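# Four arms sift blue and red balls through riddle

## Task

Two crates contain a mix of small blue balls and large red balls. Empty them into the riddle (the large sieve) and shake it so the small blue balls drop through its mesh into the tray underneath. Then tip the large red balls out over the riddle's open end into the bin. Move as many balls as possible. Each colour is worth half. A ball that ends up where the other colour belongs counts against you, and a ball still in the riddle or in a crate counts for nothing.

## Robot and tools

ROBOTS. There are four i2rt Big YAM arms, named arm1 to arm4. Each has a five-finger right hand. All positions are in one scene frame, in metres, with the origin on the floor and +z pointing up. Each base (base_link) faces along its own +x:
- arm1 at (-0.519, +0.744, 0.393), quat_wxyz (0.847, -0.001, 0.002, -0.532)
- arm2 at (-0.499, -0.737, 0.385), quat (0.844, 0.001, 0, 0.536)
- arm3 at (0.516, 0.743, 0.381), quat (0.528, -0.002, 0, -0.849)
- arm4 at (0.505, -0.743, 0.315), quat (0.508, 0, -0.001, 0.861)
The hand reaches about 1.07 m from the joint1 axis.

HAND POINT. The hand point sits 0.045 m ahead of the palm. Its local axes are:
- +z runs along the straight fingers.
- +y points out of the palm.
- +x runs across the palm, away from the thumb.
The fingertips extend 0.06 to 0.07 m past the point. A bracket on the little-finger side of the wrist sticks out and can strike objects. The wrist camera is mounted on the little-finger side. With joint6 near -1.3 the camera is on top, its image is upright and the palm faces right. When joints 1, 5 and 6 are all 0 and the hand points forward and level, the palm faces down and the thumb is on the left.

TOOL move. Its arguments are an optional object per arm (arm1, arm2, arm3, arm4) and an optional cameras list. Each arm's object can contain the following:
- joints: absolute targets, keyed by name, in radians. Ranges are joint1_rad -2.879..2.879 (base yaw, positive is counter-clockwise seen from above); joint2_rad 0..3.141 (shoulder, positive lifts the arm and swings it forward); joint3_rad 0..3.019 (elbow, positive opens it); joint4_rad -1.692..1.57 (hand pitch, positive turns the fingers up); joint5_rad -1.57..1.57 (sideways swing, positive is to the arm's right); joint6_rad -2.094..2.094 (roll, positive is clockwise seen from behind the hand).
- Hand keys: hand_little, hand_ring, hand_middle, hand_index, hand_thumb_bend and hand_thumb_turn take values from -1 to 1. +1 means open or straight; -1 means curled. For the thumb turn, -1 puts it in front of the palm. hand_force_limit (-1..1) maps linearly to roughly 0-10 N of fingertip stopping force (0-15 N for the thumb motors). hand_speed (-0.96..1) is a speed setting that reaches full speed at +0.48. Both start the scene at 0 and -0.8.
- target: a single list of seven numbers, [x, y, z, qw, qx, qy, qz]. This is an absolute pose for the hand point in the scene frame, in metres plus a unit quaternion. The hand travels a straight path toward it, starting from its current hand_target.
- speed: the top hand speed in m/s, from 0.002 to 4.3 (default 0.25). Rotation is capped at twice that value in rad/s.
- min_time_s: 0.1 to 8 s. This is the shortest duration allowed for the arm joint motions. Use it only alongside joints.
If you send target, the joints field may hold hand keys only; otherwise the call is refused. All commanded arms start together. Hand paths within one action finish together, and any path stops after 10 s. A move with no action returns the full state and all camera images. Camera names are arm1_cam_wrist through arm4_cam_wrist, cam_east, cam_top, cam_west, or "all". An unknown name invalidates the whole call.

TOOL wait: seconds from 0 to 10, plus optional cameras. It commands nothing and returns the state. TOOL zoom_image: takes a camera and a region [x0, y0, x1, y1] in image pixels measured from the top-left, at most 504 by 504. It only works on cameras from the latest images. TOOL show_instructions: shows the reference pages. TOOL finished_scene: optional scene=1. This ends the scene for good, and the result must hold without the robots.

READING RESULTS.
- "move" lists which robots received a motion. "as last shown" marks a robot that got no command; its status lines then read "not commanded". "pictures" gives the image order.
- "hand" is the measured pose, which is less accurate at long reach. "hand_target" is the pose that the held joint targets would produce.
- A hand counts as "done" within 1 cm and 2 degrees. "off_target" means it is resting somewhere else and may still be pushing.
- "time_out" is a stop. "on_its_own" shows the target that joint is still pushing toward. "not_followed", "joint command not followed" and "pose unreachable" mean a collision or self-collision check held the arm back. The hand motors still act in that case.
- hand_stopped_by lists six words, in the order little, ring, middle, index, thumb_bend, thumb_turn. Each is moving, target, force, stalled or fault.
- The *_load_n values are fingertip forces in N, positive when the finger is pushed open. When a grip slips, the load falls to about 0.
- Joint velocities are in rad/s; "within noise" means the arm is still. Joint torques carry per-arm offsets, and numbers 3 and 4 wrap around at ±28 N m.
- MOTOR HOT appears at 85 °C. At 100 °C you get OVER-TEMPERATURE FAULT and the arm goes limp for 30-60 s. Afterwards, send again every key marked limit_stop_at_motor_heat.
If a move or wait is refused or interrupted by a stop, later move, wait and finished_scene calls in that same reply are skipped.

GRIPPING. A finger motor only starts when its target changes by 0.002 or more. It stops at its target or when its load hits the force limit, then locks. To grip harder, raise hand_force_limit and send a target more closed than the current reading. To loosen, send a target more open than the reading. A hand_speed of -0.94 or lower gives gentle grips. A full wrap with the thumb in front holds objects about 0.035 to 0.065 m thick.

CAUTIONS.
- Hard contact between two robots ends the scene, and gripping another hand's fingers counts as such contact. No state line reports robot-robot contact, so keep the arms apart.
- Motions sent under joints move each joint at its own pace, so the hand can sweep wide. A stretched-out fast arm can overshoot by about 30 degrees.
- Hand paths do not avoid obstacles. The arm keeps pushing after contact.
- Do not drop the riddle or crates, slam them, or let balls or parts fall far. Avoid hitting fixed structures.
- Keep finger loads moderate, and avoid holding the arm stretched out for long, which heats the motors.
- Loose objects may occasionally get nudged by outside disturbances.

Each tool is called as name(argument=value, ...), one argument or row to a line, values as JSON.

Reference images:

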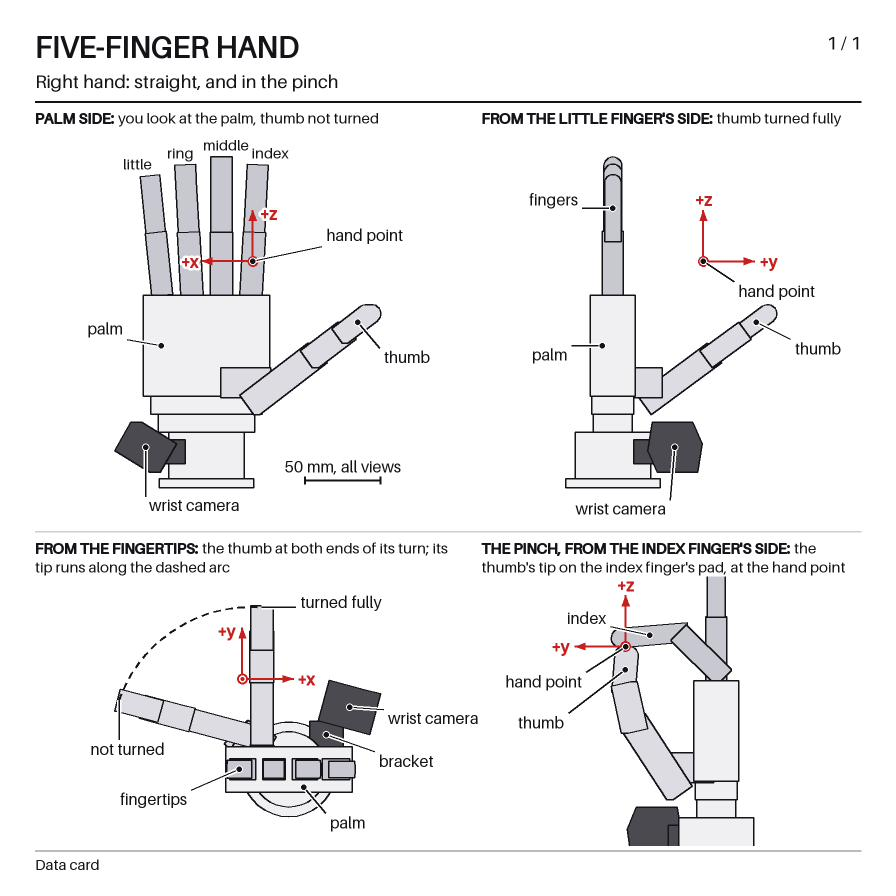

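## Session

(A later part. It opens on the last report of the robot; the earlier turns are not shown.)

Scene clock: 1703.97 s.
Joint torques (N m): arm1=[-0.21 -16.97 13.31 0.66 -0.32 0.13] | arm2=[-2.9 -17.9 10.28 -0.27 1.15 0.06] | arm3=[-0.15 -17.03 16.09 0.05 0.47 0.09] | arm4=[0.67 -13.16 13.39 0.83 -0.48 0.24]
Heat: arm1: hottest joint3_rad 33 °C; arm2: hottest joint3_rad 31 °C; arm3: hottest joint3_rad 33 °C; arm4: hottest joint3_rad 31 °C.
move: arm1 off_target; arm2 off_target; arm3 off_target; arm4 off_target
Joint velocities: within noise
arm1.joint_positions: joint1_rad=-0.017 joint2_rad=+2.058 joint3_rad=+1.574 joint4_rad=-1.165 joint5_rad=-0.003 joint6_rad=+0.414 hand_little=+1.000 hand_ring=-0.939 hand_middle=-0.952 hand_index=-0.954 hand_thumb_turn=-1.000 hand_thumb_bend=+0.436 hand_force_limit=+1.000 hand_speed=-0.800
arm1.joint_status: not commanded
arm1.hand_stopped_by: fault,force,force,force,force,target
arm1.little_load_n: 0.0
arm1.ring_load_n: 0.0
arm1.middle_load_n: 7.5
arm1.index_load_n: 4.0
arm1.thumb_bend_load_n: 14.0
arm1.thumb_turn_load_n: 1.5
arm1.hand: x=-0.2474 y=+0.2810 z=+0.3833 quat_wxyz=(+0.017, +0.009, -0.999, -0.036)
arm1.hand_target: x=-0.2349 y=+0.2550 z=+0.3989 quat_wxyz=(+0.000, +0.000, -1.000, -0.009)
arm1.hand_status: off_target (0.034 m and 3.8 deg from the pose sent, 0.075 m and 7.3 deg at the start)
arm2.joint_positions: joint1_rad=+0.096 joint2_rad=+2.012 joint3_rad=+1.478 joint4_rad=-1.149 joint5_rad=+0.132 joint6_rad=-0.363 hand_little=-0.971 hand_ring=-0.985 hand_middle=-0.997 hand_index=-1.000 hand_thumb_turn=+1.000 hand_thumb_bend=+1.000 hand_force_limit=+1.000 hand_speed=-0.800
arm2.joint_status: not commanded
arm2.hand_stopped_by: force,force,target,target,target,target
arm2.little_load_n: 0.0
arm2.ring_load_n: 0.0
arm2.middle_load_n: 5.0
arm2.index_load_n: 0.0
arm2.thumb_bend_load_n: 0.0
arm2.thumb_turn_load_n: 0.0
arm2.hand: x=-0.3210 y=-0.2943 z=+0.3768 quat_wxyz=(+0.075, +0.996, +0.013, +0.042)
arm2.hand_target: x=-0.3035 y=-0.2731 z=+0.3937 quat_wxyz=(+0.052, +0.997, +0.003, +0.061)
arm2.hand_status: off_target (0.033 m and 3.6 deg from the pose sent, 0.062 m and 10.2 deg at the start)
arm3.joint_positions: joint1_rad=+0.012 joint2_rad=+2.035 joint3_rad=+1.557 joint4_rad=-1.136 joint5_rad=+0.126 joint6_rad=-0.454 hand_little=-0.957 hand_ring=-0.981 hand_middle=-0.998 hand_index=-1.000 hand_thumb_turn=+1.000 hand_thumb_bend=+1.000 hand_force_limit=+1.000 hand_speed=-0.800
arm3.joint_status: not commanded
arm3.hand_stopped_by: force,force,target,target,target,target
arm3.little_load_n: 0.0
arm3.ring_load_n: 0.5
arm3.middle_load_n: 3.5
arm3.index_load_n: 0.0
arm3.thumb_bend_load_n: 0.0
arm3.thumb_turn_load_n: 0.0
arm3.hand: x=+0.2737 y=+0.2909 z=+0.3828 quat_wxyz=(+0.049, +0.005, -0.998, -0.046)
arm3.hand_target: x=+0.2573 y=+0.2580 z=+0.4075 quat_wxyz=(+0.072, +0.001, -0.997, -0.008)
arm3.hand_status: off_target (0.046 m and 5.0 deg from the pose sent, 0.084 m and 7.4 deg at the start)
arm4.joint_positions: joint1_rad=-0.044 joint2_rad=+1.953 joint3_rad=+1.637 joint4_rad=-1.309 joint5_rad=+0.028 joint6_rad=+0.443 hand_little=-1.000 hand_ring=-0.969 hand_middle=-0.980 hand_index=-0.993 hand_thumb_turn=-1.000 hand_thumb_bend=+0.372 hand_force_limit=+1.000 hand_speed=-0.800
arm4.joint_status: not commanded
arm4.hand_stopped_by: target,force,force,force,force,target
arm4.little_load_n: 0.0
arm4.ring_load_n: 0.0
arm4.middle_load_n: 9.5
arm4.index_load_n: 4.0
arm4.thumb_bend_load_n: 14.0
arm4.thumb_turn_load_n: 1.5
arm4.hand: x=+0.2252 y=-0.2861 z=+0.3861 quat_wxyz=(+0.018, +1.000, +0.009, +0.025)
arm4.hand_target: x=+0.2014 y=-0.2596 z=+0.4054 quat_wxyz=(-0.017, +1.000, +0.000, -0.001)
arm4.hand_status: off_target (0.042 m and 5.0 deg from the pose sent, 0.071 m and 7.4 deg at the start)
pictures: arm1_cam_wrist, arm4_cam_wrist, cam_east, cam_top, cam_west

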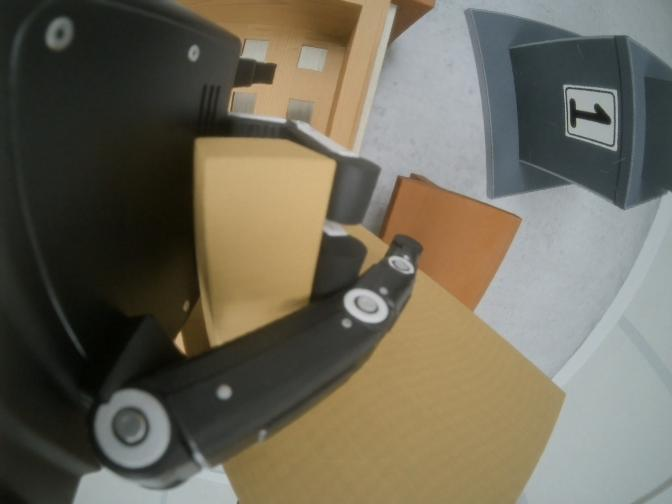

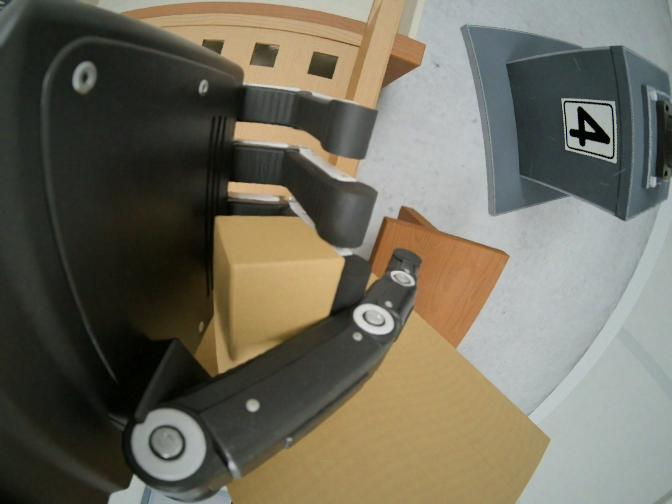

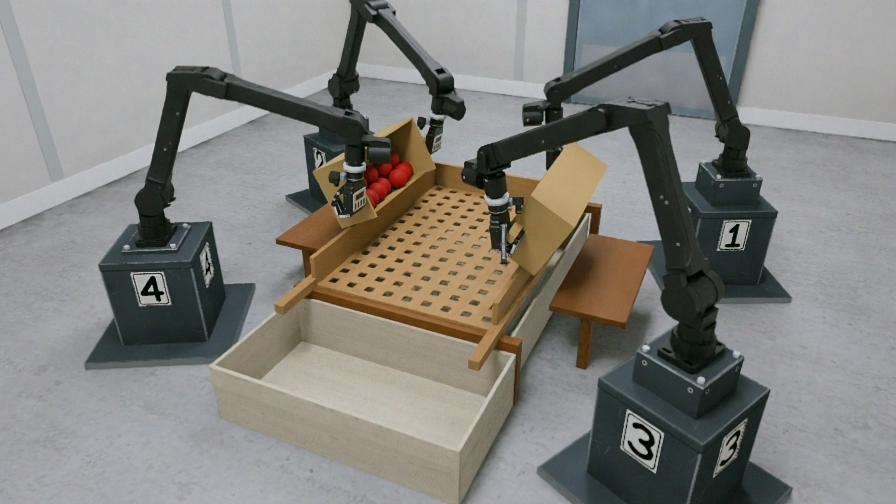

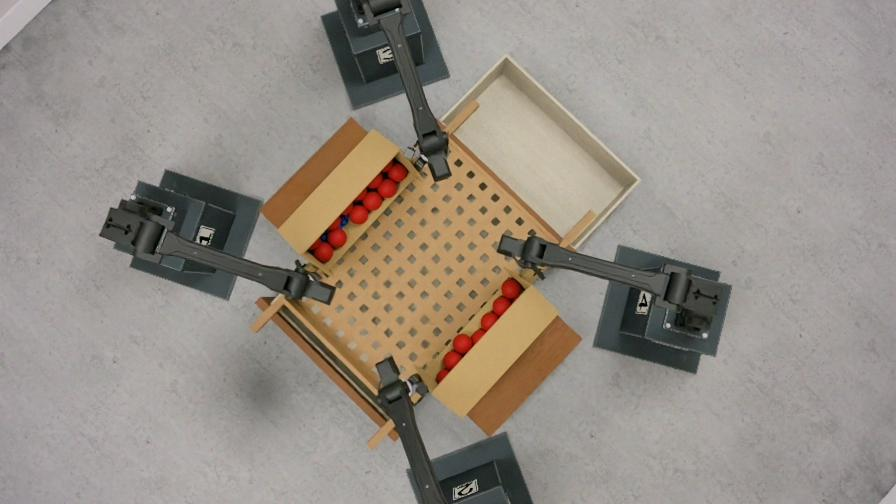

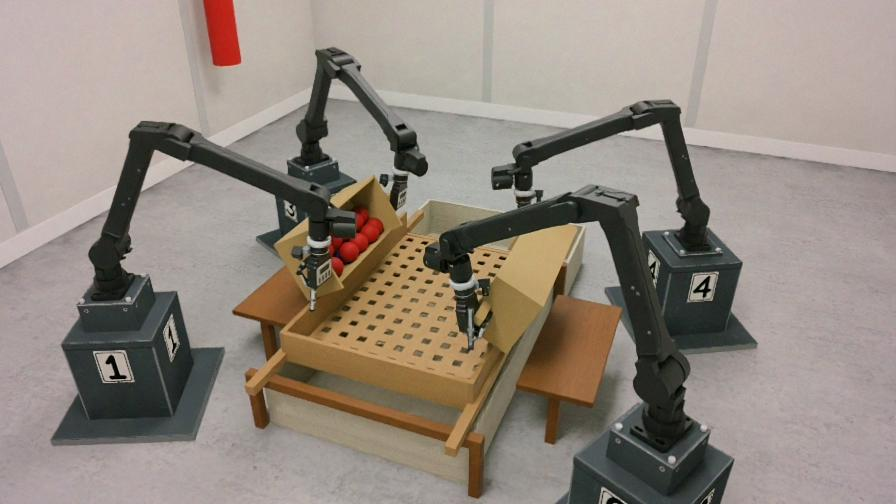

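move(
  arm1={"target": [-0.236, 0.244, 0.383, 0, 0, 0.9962, 0.0872], "speed": 0.035},
  arm3={"target": [0.258, 0.238, 0.392, -0.0717, -0.0063, 0.9936, 0.087], "speed": 0.035},
  arm2={"target": [-0.304, -0.250, 0.386, -0.1217, -0.9905, -0.0074, -0.0602], "speed": 0.035},
  arm4={"target": [0.202, -0.243, 0.385, -0.0698, -0.9976, 0, 0], "speed": 0.035},
  cameras=["arm1_cam_wrist", "arm4_cam_wrist", "cam_top", "cam_east", "cam_west"],
)

zoom_image(
  camera="cam_west",
  region=[220, 160, 400, 330],
)

zoom_image(
  camera="cam_east",
  region=[280, 100, 440, 250],
)

zoom_image(
  camera="cam_top",
  region=[240, 90, 600, 440],
)

Scene clock: 1731.57 s.
Joint torques (N m): arm1=[-0.26 -18.26 12.48 0.13 -0.32 0.03] | arm2=[-3.25 -19.02 9.95 -0.23 0.56 0.14] | arm3=[-0.32 -18.08 14.99 0.01 0.26 0.13] | arm4=[0.85 -13.45 12.46 0.62 -0.54 0.24]
Heat: arm1: hottest joint3_rad 32 °C; arm2: hottest joint3_rad 33 °C; arm3: hottest joint3_rad 37 °C; arm4: hottest joint3_rad 28 °C.
move: arm1 off_target; arm2 off_target; arm3 off_target; arm4 off_target
Joint velocities: within noise
arm1.joint_positions: joint1_rad=-0.043 joint2_rad=+2.203 joint3_rad=+1.760 joint4_rad=-1.332 joint5_rad=-0.064 joint6_rad=+0.393 hand_little=+1.000 hand_ring=-0.939 hand_middle=-0.952 hand_index=-0.954 hand_thumb_turn=-1.000 hand_thumb_bend=+0.436 hand_force_limit=+1.000 hand_speed=-0.800
arm1.joint_status: not commanded
arm1.hand_stopped_by: fault,force,force,force,force,target
arm1.little_load_n: 0.0
arm1.ring_load_n: 0.0
arm1.middle_load_n: 7.5
arm1.index_load_n: 2.0
arm1.thumb_bend_load_n: 14.0
arm1.thumb_turn_load_n: 1.5
arm1.hand: x=-0.2436 y=+0.2642 z=+0.3737 quat_wxyz=(+0.012, +0.003, -0.994, -0.106)
arm1.hand_target: x=-0.2364 y=+0.2448 z=+0.3835 quat_wxyz=(+0.000, +0.000, -0.996, -0.087)
arm1.hand_status: off_target (0.024 m and 2.6 deg from the pose sent, 0.039 m and 6.3 deg at the start)
arm2.joint_positions: joint1_rad=+0.128 joint2_rad=+2.164 joint3_rad=+1.688 joint4_rad=-1.343 joint5_rad=+0.187 joint6_rad=-0.333 hand_little=-0.971 hand_ring=-0.985 hand_middle=-0.997 hand_index=-1.000 hand_thumb_turn=+1.000 hand_thumb_bend=+1.000 hand_force_limit=+1.000 hand_speed=-0.800
arm2.joint_status: not commanded
arm2.hand_stopped_by: force,force,target,target,target,target
arm2.little_load_n: 0.0
arm2.ring_load_n: 1.0
arm2.middle_load_n: 5.0
arm2.index_load_n: 0.0
arm2.thumb_bend_load_n: 0.0
arm2.thumb_turn_load_n: 0.0
arm2.hand: x=-0.3202 y=-0.2704 z=+0.3755 quat_wxyz=(+0.145, +0.988, +0.022, +0.048)
arm2.hand_target: x=-0.3042 y=-0.2512 z=+0.3866 quat_wxyz=(+0.121, +0.991, +0.007, +0.060)
arm2.hand_status: off_target (0.028 m and 3.5 deg from the pose sent, 0.048 m and 5.9 deg at the start)
arm3.joint_positions: joint1_rad=+0.048 joint2_rad=+2.189 joint3_rad=+1.782 joint4_rad=-1.332 joint5_rad=+0.196 joint6_rad=-0.427 hand_little=-0.957 hand_ring=-0.981 hand_middle=-0.998 hand_index=-1.000 hand_thumb_turn=+1.000 hand_thumb_bend=+1.000 hand_force_limit=+1.000 hand_speed=-0.800
arm3.joint_status: not commanded
arm3.hand_stopped_by: force,force,target,target,target,target
arm3.little_load_n: 0.5
arm3.ring_load_n: 2.0
arm3.middle_load_n: 2.0
arm3.index_load_n: 0.0
arm3.thumb_bend_load_n: 0.0
arm3.thumb_turn_load_n: 0.0
arm3.hand: x=+0.2699 y=+0.2647 z=+0.3822 quat_wxyz=(+0.057, +0.017, -0.992, -0.115)
arm3.hand_target: x=+0.2587 y=+0.2394 z=+0.3929 quat_wxyz=(+0.072, +0.006, -0.994, -0.086)
arm3.hand_status: off_target (0.031 m and 3.8 deg from the pose sent, 0.056 m and 5.4 deg at the start)
arm4.joint_positions: joint1_rad=-0.082 joint2_rad=+2.111 joint3_rad=+1.841 joint4_rad=-1.493 joint5_rad=-0.046 joint6_rad=+0.403 hand_little=-1.000 hand_ring=-0.969 hand_middle=-0.980 hand_index=-0.993 hand_thumb_turn=-1.000 hand_thumb_bend=+0.372 hand_force_limit=+1.000 hand_speed=-0.800
arm4.joint_status: not commanded
arm4.hand_stopped_by: target,force,force,force,force,target
arm4.little_load_n: 0.0
arm4.ring_load_n: 0.0
arm4.middle_load_n: 10.0
arm4.index_load_n: 2.5
arm4.thumb_bend_load_n: 14.0
arm4.thumb_turn_load_n: 1.5
arm4.hand: x=+0.2247 y=-0.2661 z=+0.3810 quat_wxyz=(+0.097, +0.995, +0.007, +0.018)
arm4.hand_target: x=+0.2028 y=-0.2448 z=+0.3859 quat_wxyz=(+0.070, +0.998, +0.000, -0.001)
arm4.hand_status: off_target (0.033 m and 3.8 deg from the pose sent, 0.049 m and 6.7 deg at the start)
pictures: arm1_cam_wrist, arm4_cam_wrist, cam_east, cam_top, cam_west

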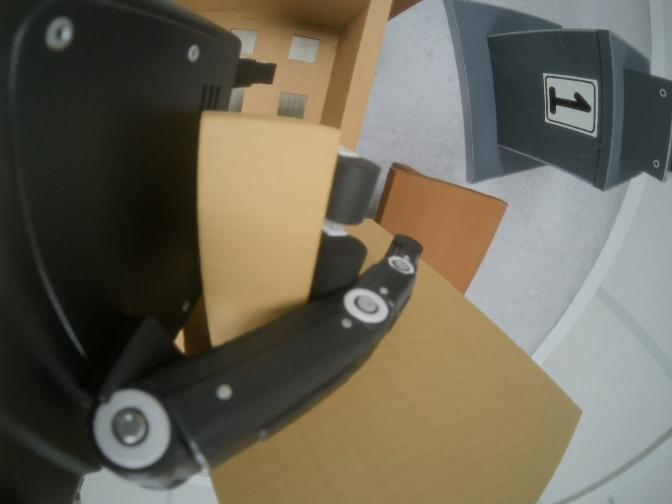

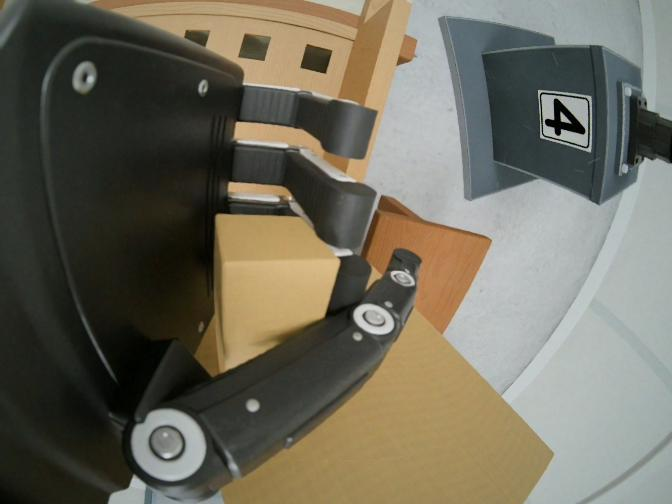

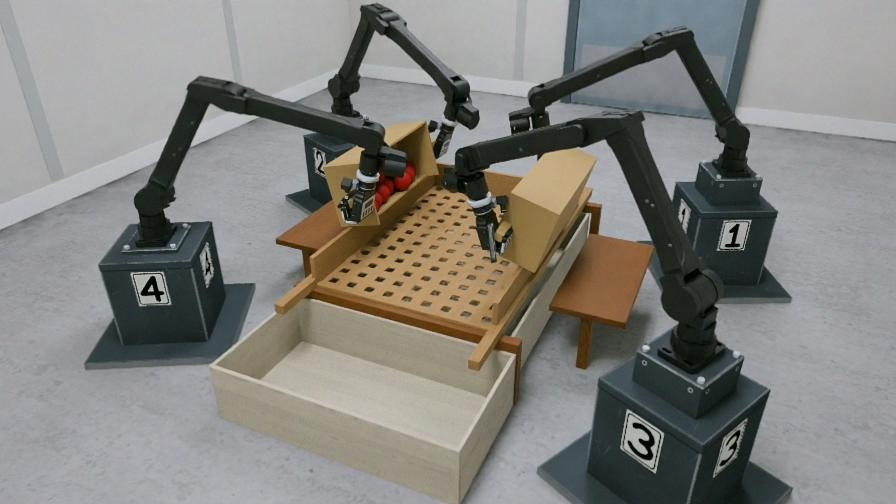

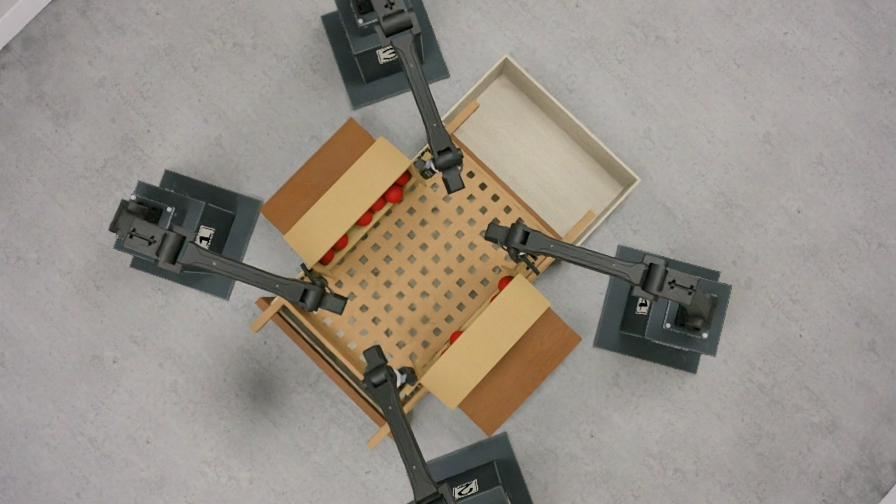

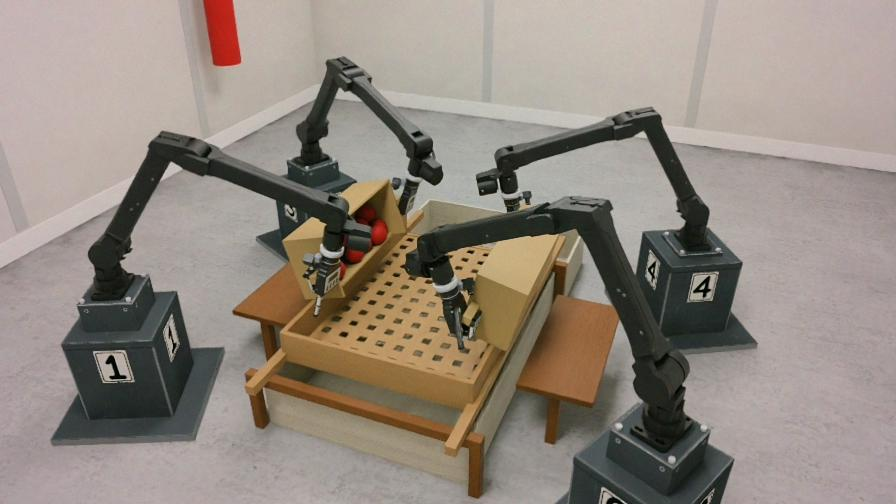

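Scaled by 2.800 from the camera's image (finer frame: 1280x720).

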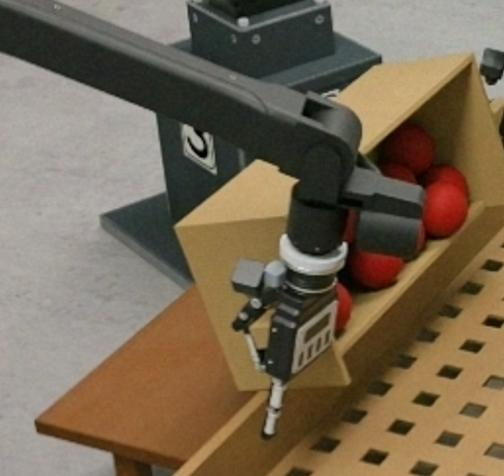

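Scaled by 3.150 from the camera's image (finer frame: 1280x720).

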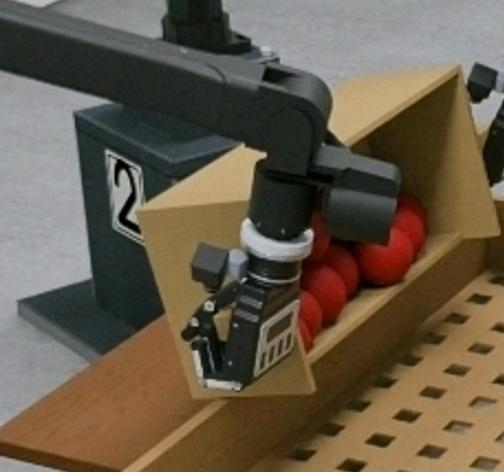

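Scaled by 1.400 from the camera's image (finer frame: 1280x720).

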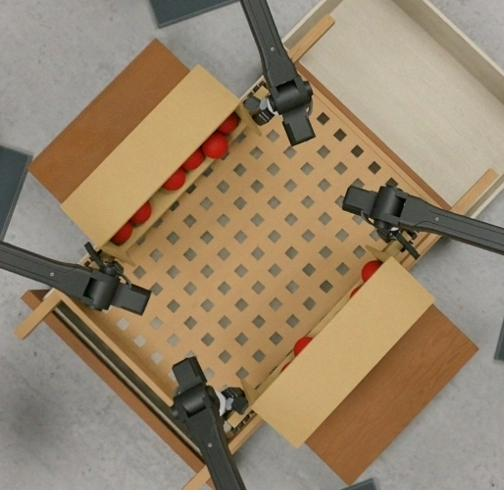

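move(
  arm1={"target": [-0.236, 0.2263, 0.367, 0, 0, 0.9931, 0.1175], "speed": 0.03},
  arm3={"target": [0.258, 0.2208, 0.369, -0.0715, -0.0085, 0.9905, 0.1172], "speed": 0.03},
  arm2={"target": [-0.304, -0.2279, 0.371, -0.1475, -0.987, -0.009, -0.06], "speed": 0.03},
  arm4={"target": [0.202, -0.2235, 0.361, -0.0872, -0.9962, 0, 0], "speed": 0.03},
  cameras=["arm1_cam_wrist", "arm4_cam_wrist", "cam_top", "cam_east", "cam_west"],
)

zoom_image(
  camera="cam_west",
  region=[220, 160, 400, 330],
)

zoom_image(
  camera="cam_east",
  region=[280, 100, 440, 250],
)

zoom_image(
  camera="cam_top",
  region=[240, 90, 600, 440],
)

Scene clock: 1755.07 s.
Joint torques (N m): arm1=[-0.56 -18.43 12.64 0.38 -0.22 0.09] | arm2=[-3.84 -19.25 9.85 0.25 -0.16 0.18] | arm3=[-0.38 -17.08 14.52 0.9 -0.45 0.18] | arm4=[0.85 -13.16 11.81 1.06 -0.25 0.31]
Heat: arm1: hottest joint3_rad 31 °C; arm2: hottest joint3_rad 33 °C; arm3: hottest joint3_rad 38 °C; arm4: hottest joint3_rad 28 °C.
move: arm1 off_target; arm2 off_target; arm3 off_target; arm4 off_target
Joint velocities: within noise
arm1.joint_positions: joint1_rad=-0.057 joint2_rad=+2.306 joint3_rad=+1.893 joint4_rad=-1.425 joint5_rad=-0.088 joint6_rad=+0.366 hand_little=+1.000 hand_ring=-0.939 hand_middle=-0.952 hand_index=-0.954 hand_thumb_turn=-1.000 hand_thumb_bend=+0.436 hand_force_limit=+1.000 hand_speed=-0.800
arm1.joint_status: not commanded
arm1.hand_stopped_by: fault,force,force,force,force,target
arm1.little_load_n: 0.0
arm1.ring_load_n: 0.5
arm1.middle_load_n: 7.5
arm1.index_load_n: 2.5
arm1.thumb_bend_load_n: 14.0
arm1.thumb_turn_load_n: 1.5
arm1.hand: x=-0.2418 y=+0.2490 z=+0.3624 quat_wxyz=(+0.011, +0.007, -0.990, -0.139)
arm1.hand_target: x=-0.2366 y=+0.2271 z=+0.3676 quat_wxyz=(+0.000, +0.000, -0.993, -0.117)
arm1.hand_status: off_target (0.024 m and 2.9 deg from the pose sent, 0.039 m and 2.0 deg at the start)
arm2.joint_positions: joint1_rad=+0.150 joint2_rad=+2.265 joint3_rad=+1.834 joint4_rad=-1.443 joint5_rad=+0.218 joint6_rad=-0.327 hand_little=-0.970 hand_ring=-0.985 hand_middle=-0.998 hand_index=-1.000 hand_thumb_turn=+1.000 hand_thumb_bend=+1.000 hand_force_limit=+1.000 hand_speed=-0.800
arm2.joint_status: not commanded
arm2.hand_stopped_by: force,force,target,target,target,target
arm2.little_load_n: 4.0
arm2.ring_load_n: 4.0
arm2.middle_load_n: 1.0
arm2.index_load_n: 0.0
arm2.thumb_bend_load_n: 0.0
arm2.thumb_turn_load_n: 0.0
arm2.hand: x=-0.3197 y=-0.2482 z=+0.3706 quat_wxyz=(+0.175, +0.982, +0.035, +0.056)
arm2.hand_target: x=-0.3039 y=-0.2290 z=+0.3719 quat_wxyz=(+0.147, +0.987, +0.009, +0.060)
arm2.hand_status: off_target (0.026 m and 4.4 deg from the pose sent, 0.046 m and 2.0 deg at the start)
arm3.joint_positions: joint1_rad=+0.072 joint2_rad=+2.287 joint3_rad=+1.915 joint4_rad=-1.425 joint5_rad=+0.238 joint6_rad=-0.410 hand_little=-0.957 hand_ring=-0.981 hand_middle=-0.999 hand_index=-1.000 hand_thumb_turn=+1.000 hand_thumb_bend=+1.000 hand_force_limit=+1.000 hand_speed=-0.800
arm3.joint_status: not commanded
arm3.hand_stopped_by: force,force,target,target,target,target
arm3.little_load_n: 4.0
arm3.ring_load_n: 2.0
arm3.middle_load_n: 0.0
arm3.index_load_n: 0.0
arm3.thumb_bend_load_n: 0.0
arm3.thumb_turn_load_n: 0.0
arm3.hand: x=+0.2686 y=+0.2467 z=+0.3747 quat_wxyz=(+0.067, +0.024, -0.986, -0.148)
arm3.hand_target: x=+0.2584 y=+0.2222 z=+0.3700 quat_wxyz=(+0.072, +0.009, -0.991, -0.117)
arm3.hand_status: off_target (0.029 m and 4.0 deg from the pose sent, 0.047 m and 1.9 deg at the start)
arm4.joint_positions: joint1_rad=-0.098 joint2_rad=+2.190 joint3_rad=+1.943 joint4_rad=-1.532 joint5_rad=-0.066 joint6_rad=+0.379 hand_little=-1.000 hand_ring=-0.968 hand_middle=-0.980 hand_index=-0.993 hand_thumb_turn=-1.000 hand_thumb_bend=+0.372 hand_force_limit=+1.000 hand_speed=-0.800
arm4.joint_status: not commanded
arm4.hand_stopped_by: target,force,force,force,force,target
arm4.little_load_n: 0.0
arm4.ring_load_n: 0.5
arm4.middle_load_n: 9.5
arm4.index_load_n: 1.5
arm4.thumb_bend_load_n: 15.0
arm4.thumb_turn_load_n: 1.0
arm4.hand: x=+0.2220 y=-0.2450 z=+0.3719 quat_wxyz=(+0.108, +0.994, +0.010, +0.009)
arm4.hand_target: x=+0.2028 y=-0.2252 z=+0.3619 quat_wxyz=(+0.087, +0.996, +0.000, -0.001)
arm4.hand_status: off_target (0.031 m and 2.9 deg from the pose sent, 0.052 m and 2.4 deg at the start)
pictures: arm1_cam_wrist, arm4_cam_wrist, cam_east, cam_top, cam_west

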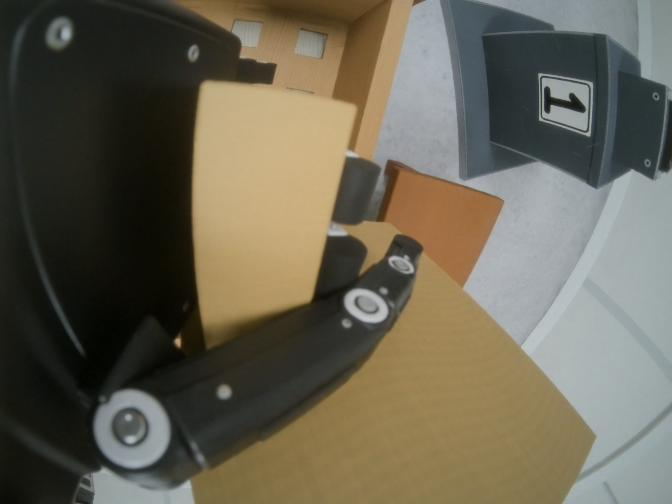

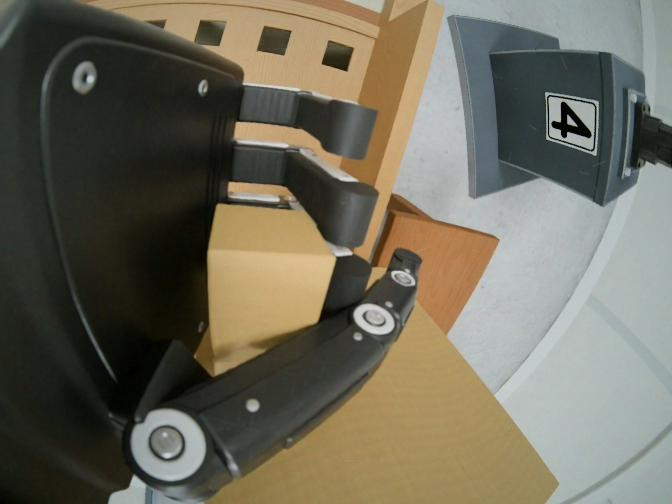

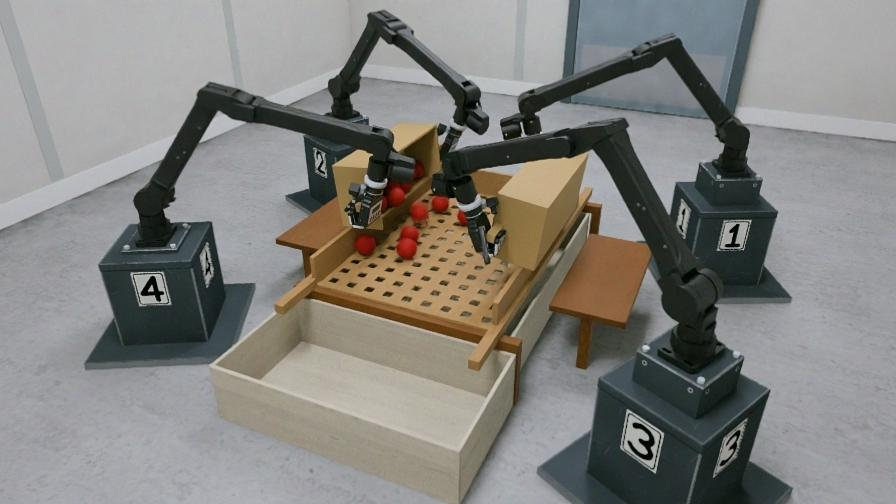

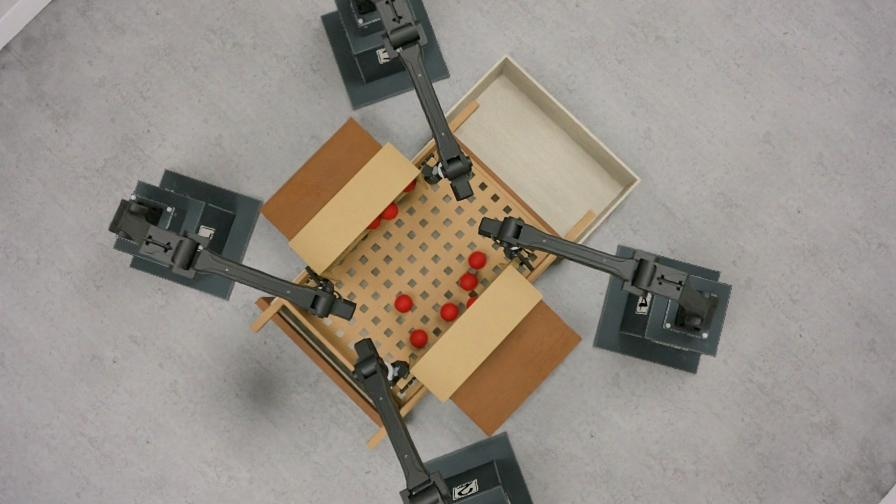

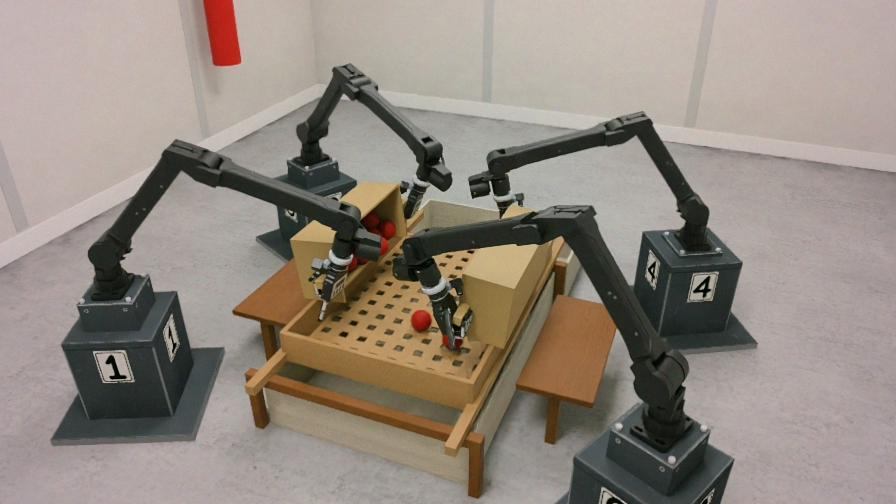

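Scaled by 2.800 from the camera's image (finer frame: 1280x720).

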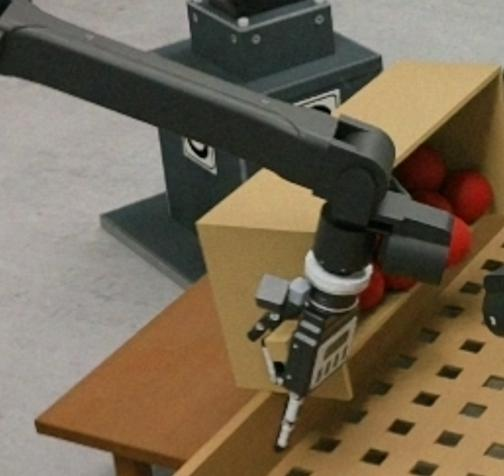

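Scaled by 3.150 from the camera's image (finer frame: 1280x720).

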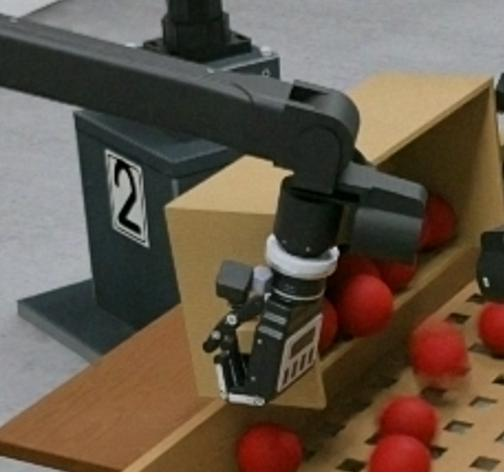

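Scaled by 1.400 from the camera's image (finer frame: 1280x720).

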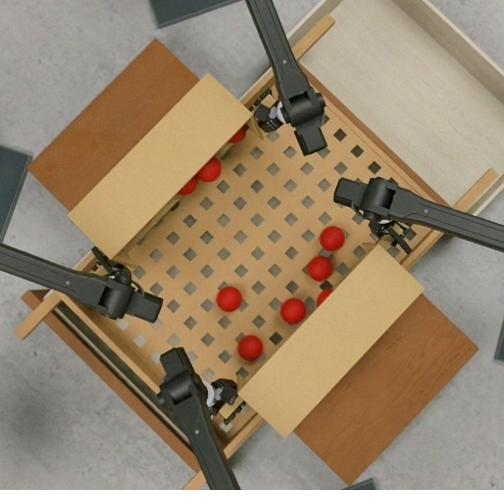

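move(
  arm1={"target": [-0.236, 0.2081, 0.3525, 0, 0, 0.9931, 0.1175], "speed": 0.03},
  arm3={"target": [0.258, 0.2058, 0.3433, -0.0715, -0.0085, 0.9905, 0.1172], "speed": 0.03},
  arm2={"target": [-0.304, -0.2119, 0.3515, -0.1475, -0.987, -0.009, -0.06], "speed": 0.03},
  arm4={"target": [0.202, -0.2091, 0.335, -0.0872, -0.9962, 0, 0], "speed": 0.03},
  cameras=["arm1_cam_wrist", "arm4_cam_wrist", "cam_top", "cam_east", "cam_west"],
)

zoom_image(
  camera="cam_west",
  region=[220, 160, 400, 330],
)

zoom_image(
  camera="cam_east",
  region=[280, 100, 640, 330],
)

zoom_image(
  camera="cam_top",
  region=[240, 90, 600, 440],
)

Scene clock: 1776.40 s.
Joint torques (N m): arm1=[-0.03 -19.96 9.77 -0.01 -0.08 0.03] | arm2=[-1.85 -21.95 6.12 -0.46 0.21 0.13] | arm3=[-0.5 -18.73 13.07 0.06 0.24 0.13] | arm4=[0.15 -14.56 10.45 0.35 -0.04 0.11]
Heat: arm1: hottest joint3_rad 32 °C; arm2: hottest joint3_rad 32 °C; arm3: hottest joint3_rad 36 °C; arm4: hottest joint3_rad 29 °C.
move: arm1 off_target; arm2 not_followed; arm3 off_target; arm4 off_target
Joint velocities: within noise
arm1.joint_positions: joint1_rad=-0.066 joint2_rad=+2.363 joint3_rad=+1.959 joint4_rad=-1.422 joint5_rad=-0.088 joint6_rad=+0.356 hand_little=+1.000 hand_ring=-0.939 hand_middle=-0.952 hand_index=-0.954 hand_thumb_turn=-1.000 hand_thumb_bend=+0.436 hand_force_limit=+1.000 hand_speed=-0.800
arm1.joint_status: not commanded
arm1.hand_stopped_by: fault,force,force,force,force,target
arm1.little_load_n: 0.0
arm1.ring_load_n: 0.0
arm1.middle_load_n: 7.5
arm1.index_load_n: 0.5
arm1.thumb_bend_load_n: 13.5
arm1.thumb_turn_load_n: 1.5
arm1.hand: x=-0.2408 y=+0.2310 z=+0.3462 quat_wxyz=(+0.008, +0.008, -0.991, -0.135)
arm1.hand_target: x=-0.2370 y=+0.2115 z=+0.3527 quat_wxyz=(+0.000, +0.001, -0.993, -0.118)
arm1.hand_status: off_target (0.024 m and 2.3 deg from the pose sent, 0.042 m and 2.9 deg at the start)
arm2.joint_positions: joint1_rad=+0.157 joint2_rad=+2.320 joint3_rad=+1.890 joint4_rad=-1.433 joint5_rad=+0.203 joint6_rad=-0.318 hand_little=-0.971 hand_ring=-0.985 hand_middle=-0.998 hand_index=-1.000 hand_thumb_turn=+1.000 hand_thumb_bend=+1.000 hand_force_limit=+1.000 hand_speed=-0.800
arm2.joint_status: not commanded
arm2.hand_stopped_by: force,force,target,target,target,target
arm2.little_load_n: 0.5
arm2.ring_load_n: 2.0
arm2.middle_load_n: 1.0
arm2.index_load_n: 0.0
arm2.thumb_bend_load_n: 0.0
arm2.thumb_turn_load_n: 0.0
arm2.hand: x=-0.3220 y=-0.2305 z=+0.3524 quat_wxyz=(+0.167, +0.984, +0.032, +0.052)
arm2.hand_target: x=-0.3220 y=-0.2304 z=+0.3524 quat_wxyz=(+0.167, +0.984, +0.032, +0.052)
arm2.hand_status: not_followed (0.026 m and 3.6 deg from the pose sent, 0.044 m and 4.4 deg at the start)
arm3.joint_positions: joint1_rad=+0.080 joint2_rad=+2.368 joint3_rad=+1.996 joint4_rad=-1.402 joint5_rad=+0.218 joint6_rad=-0.395 hand_little=-0.957 hand_ring=-0.981 hand_middle=-0.999 hand_index=-1.000 hand_thumb_turn=+1.000 hand_thumb_bend=+1.000 hand_force_limit=+1.000 hand_speed=-0.800
arm3.joint_status: not commanded
arm3.hand_stopped_by: force,force,target,target,target,target
arm3.little_load_n: 0.0
arm3.ring_load_n: 0.0
arm3.middle_load_n: 0.0
arm3.index_load_n: 0.0
arm3.thumb_bend_load_n: 0.0
arm3.thumb_turn_load_n: 0.0
arm3.hand: x=+0.2684 y=+0.2205 z=+0.3454 quat_wxyz=(+0.064, +0.019, -0.989, -0.133)
arm3.hand_target: x=+0.2581 y=+0.2065 z=+0.3436 quat_wxyz=(+0.072, +0.008, -0.991, -0.117)
arm3.hand_status: off_target (0.018 m and 2.3 deg from the pose sent, 0.053 m and 4.0 deg at the start)
arm4.joint_positions: joint1_rad=-0.099 joint2_rad=+2.265 joint3_rad=+2.008 joint4_rad=-1.493 joint5_rad=-0.070 joint6_rad=+0.391 hand_little=-1.000 hand_ring=-0.968 hand_middle=-0.980 hand_index=-0.994 hand_thumb_turn=-1.000 hand_thumb_bend=+0.372 hand_force_limit=+1.000 hand_speed=-0.800
arm4.joint_status: not commanded
arm4.hand_stopped_by: target,force,force,force,force,target
arm4.little_load_n: 0.0
arm4.ring_load_n: 0.0
arm4.middle_load_n: 9.5
arm4.index_load_n: 0.0
arm4.thumb_bend_load_n: 14.5
arm4.thumb_turn_load_n: 1.0
arm4.hand: x=+0.2106 y=-0.2208 z=+0.3446 quat_wxyz=(+0.095, +0.995, +0.004, +0.003)
arm4.hand_target: x=+0.2022 y=-0.2097 z=+0.3353 quat_wxyz=(+0.087, +0.996, +0.000, +0.000)
arm4.hand_status: off_target (0.017 m and 1.0 deg from the pose sent, 0.055 m and 2.9 deg at the start)
pictures: arm1_cam_wrist, arm4_cam_wrist, cam_east, cam_top, cam_west
led back after a hold (arm1 arm): the arm was led back toward your command in small steps, so it may still be short of it.
pose unreachable (arm1 arm): on one or more control steps of this call this arm could not follow its commanded pose, so it was not sent that pose on those steps. It may still have moved: this result reports where it is.
cause: moving toward the commanded pose would bring a part of the arm too close to another arm (the arm2 arm, along the way the arms are being sent, or toward where that arm still pushes).
pose unreachable (arm2 arm): on one or more control steps of this call this arm could not follow its commanded pose, so it was not sent that pose on those steps. On the call's last step it was still not sent that pose. It may still have moved: this result reports where it is.
cause: moving toward the commanded pose would bring a part of the arm too close to another arm (the arm1 arm, along the way the arms are being sent, or toward where that arm still pushes).

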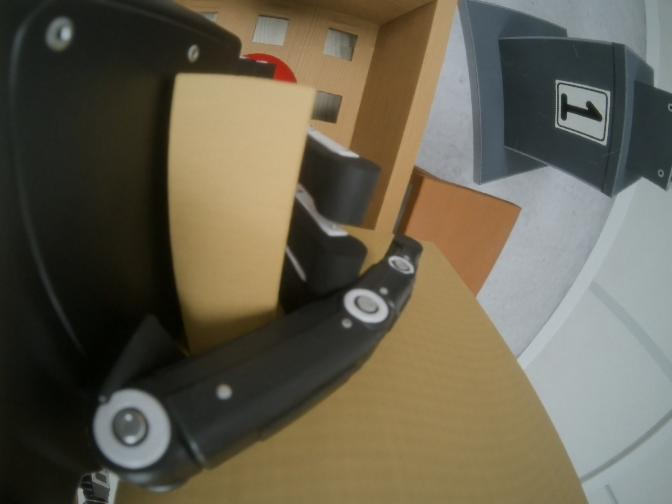

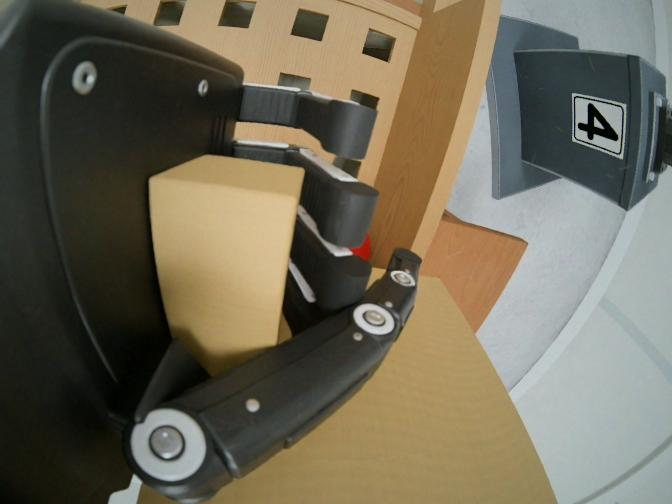

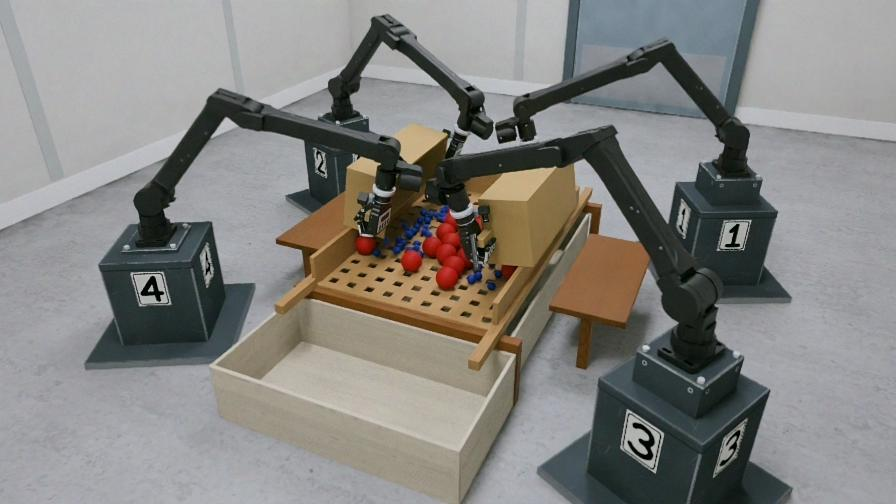

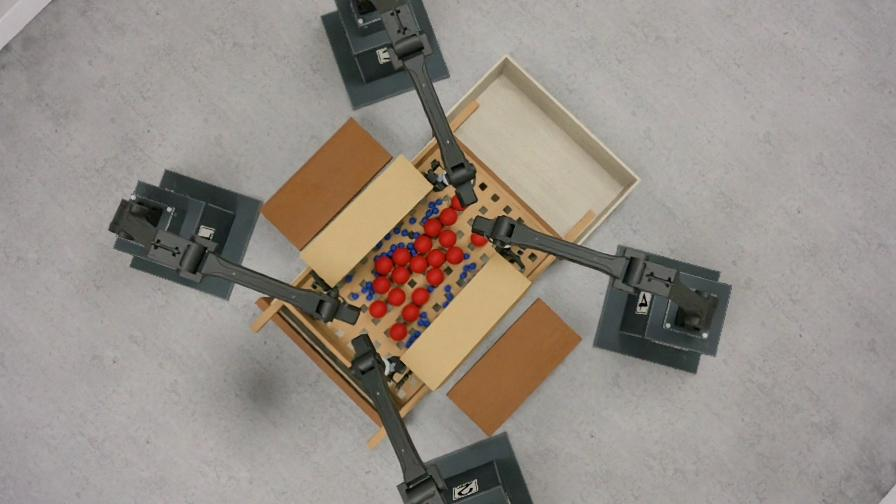

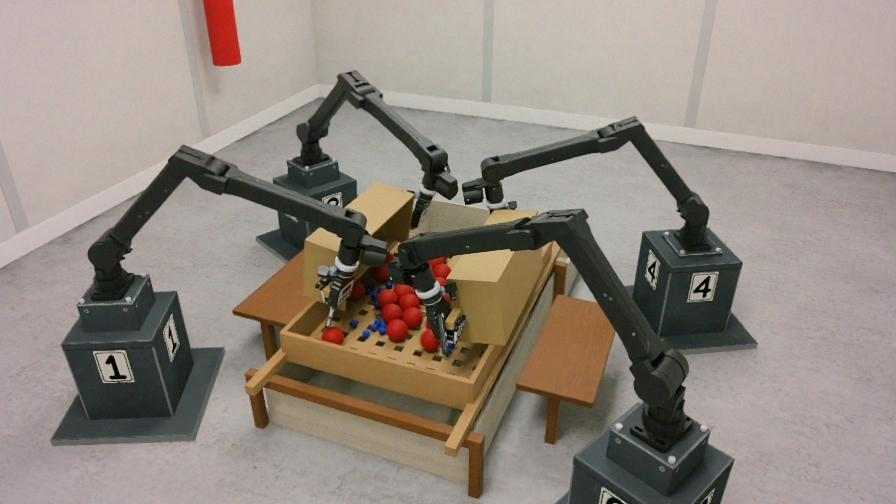

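Scaled by 2.800 from the camera's image (finer frame: 1280x720).

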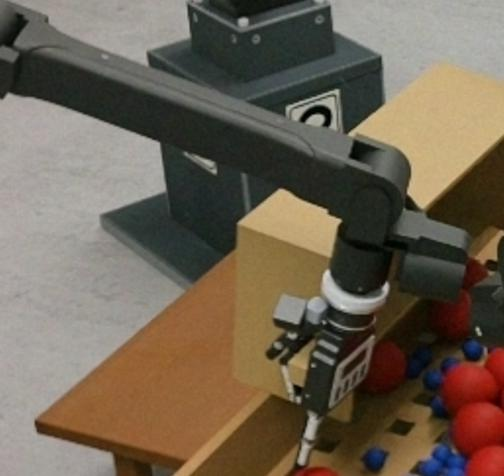

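Scaled by 1.400 from the camera's image (finer frame: 1280x720).

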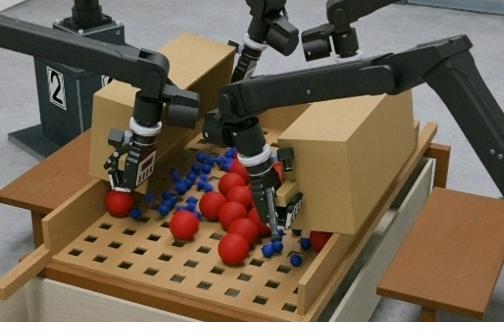

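Scaled by 1.400 from the camera's image (finer frame: 1280x720).

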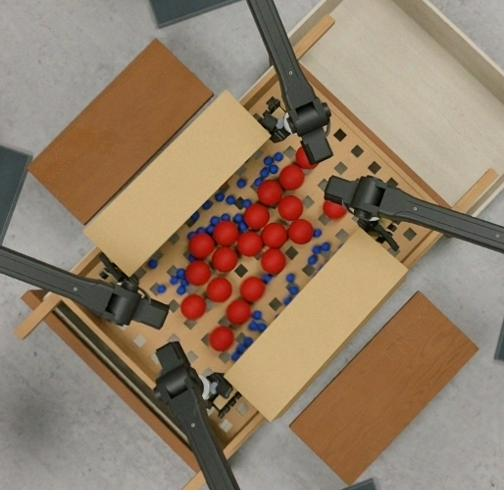

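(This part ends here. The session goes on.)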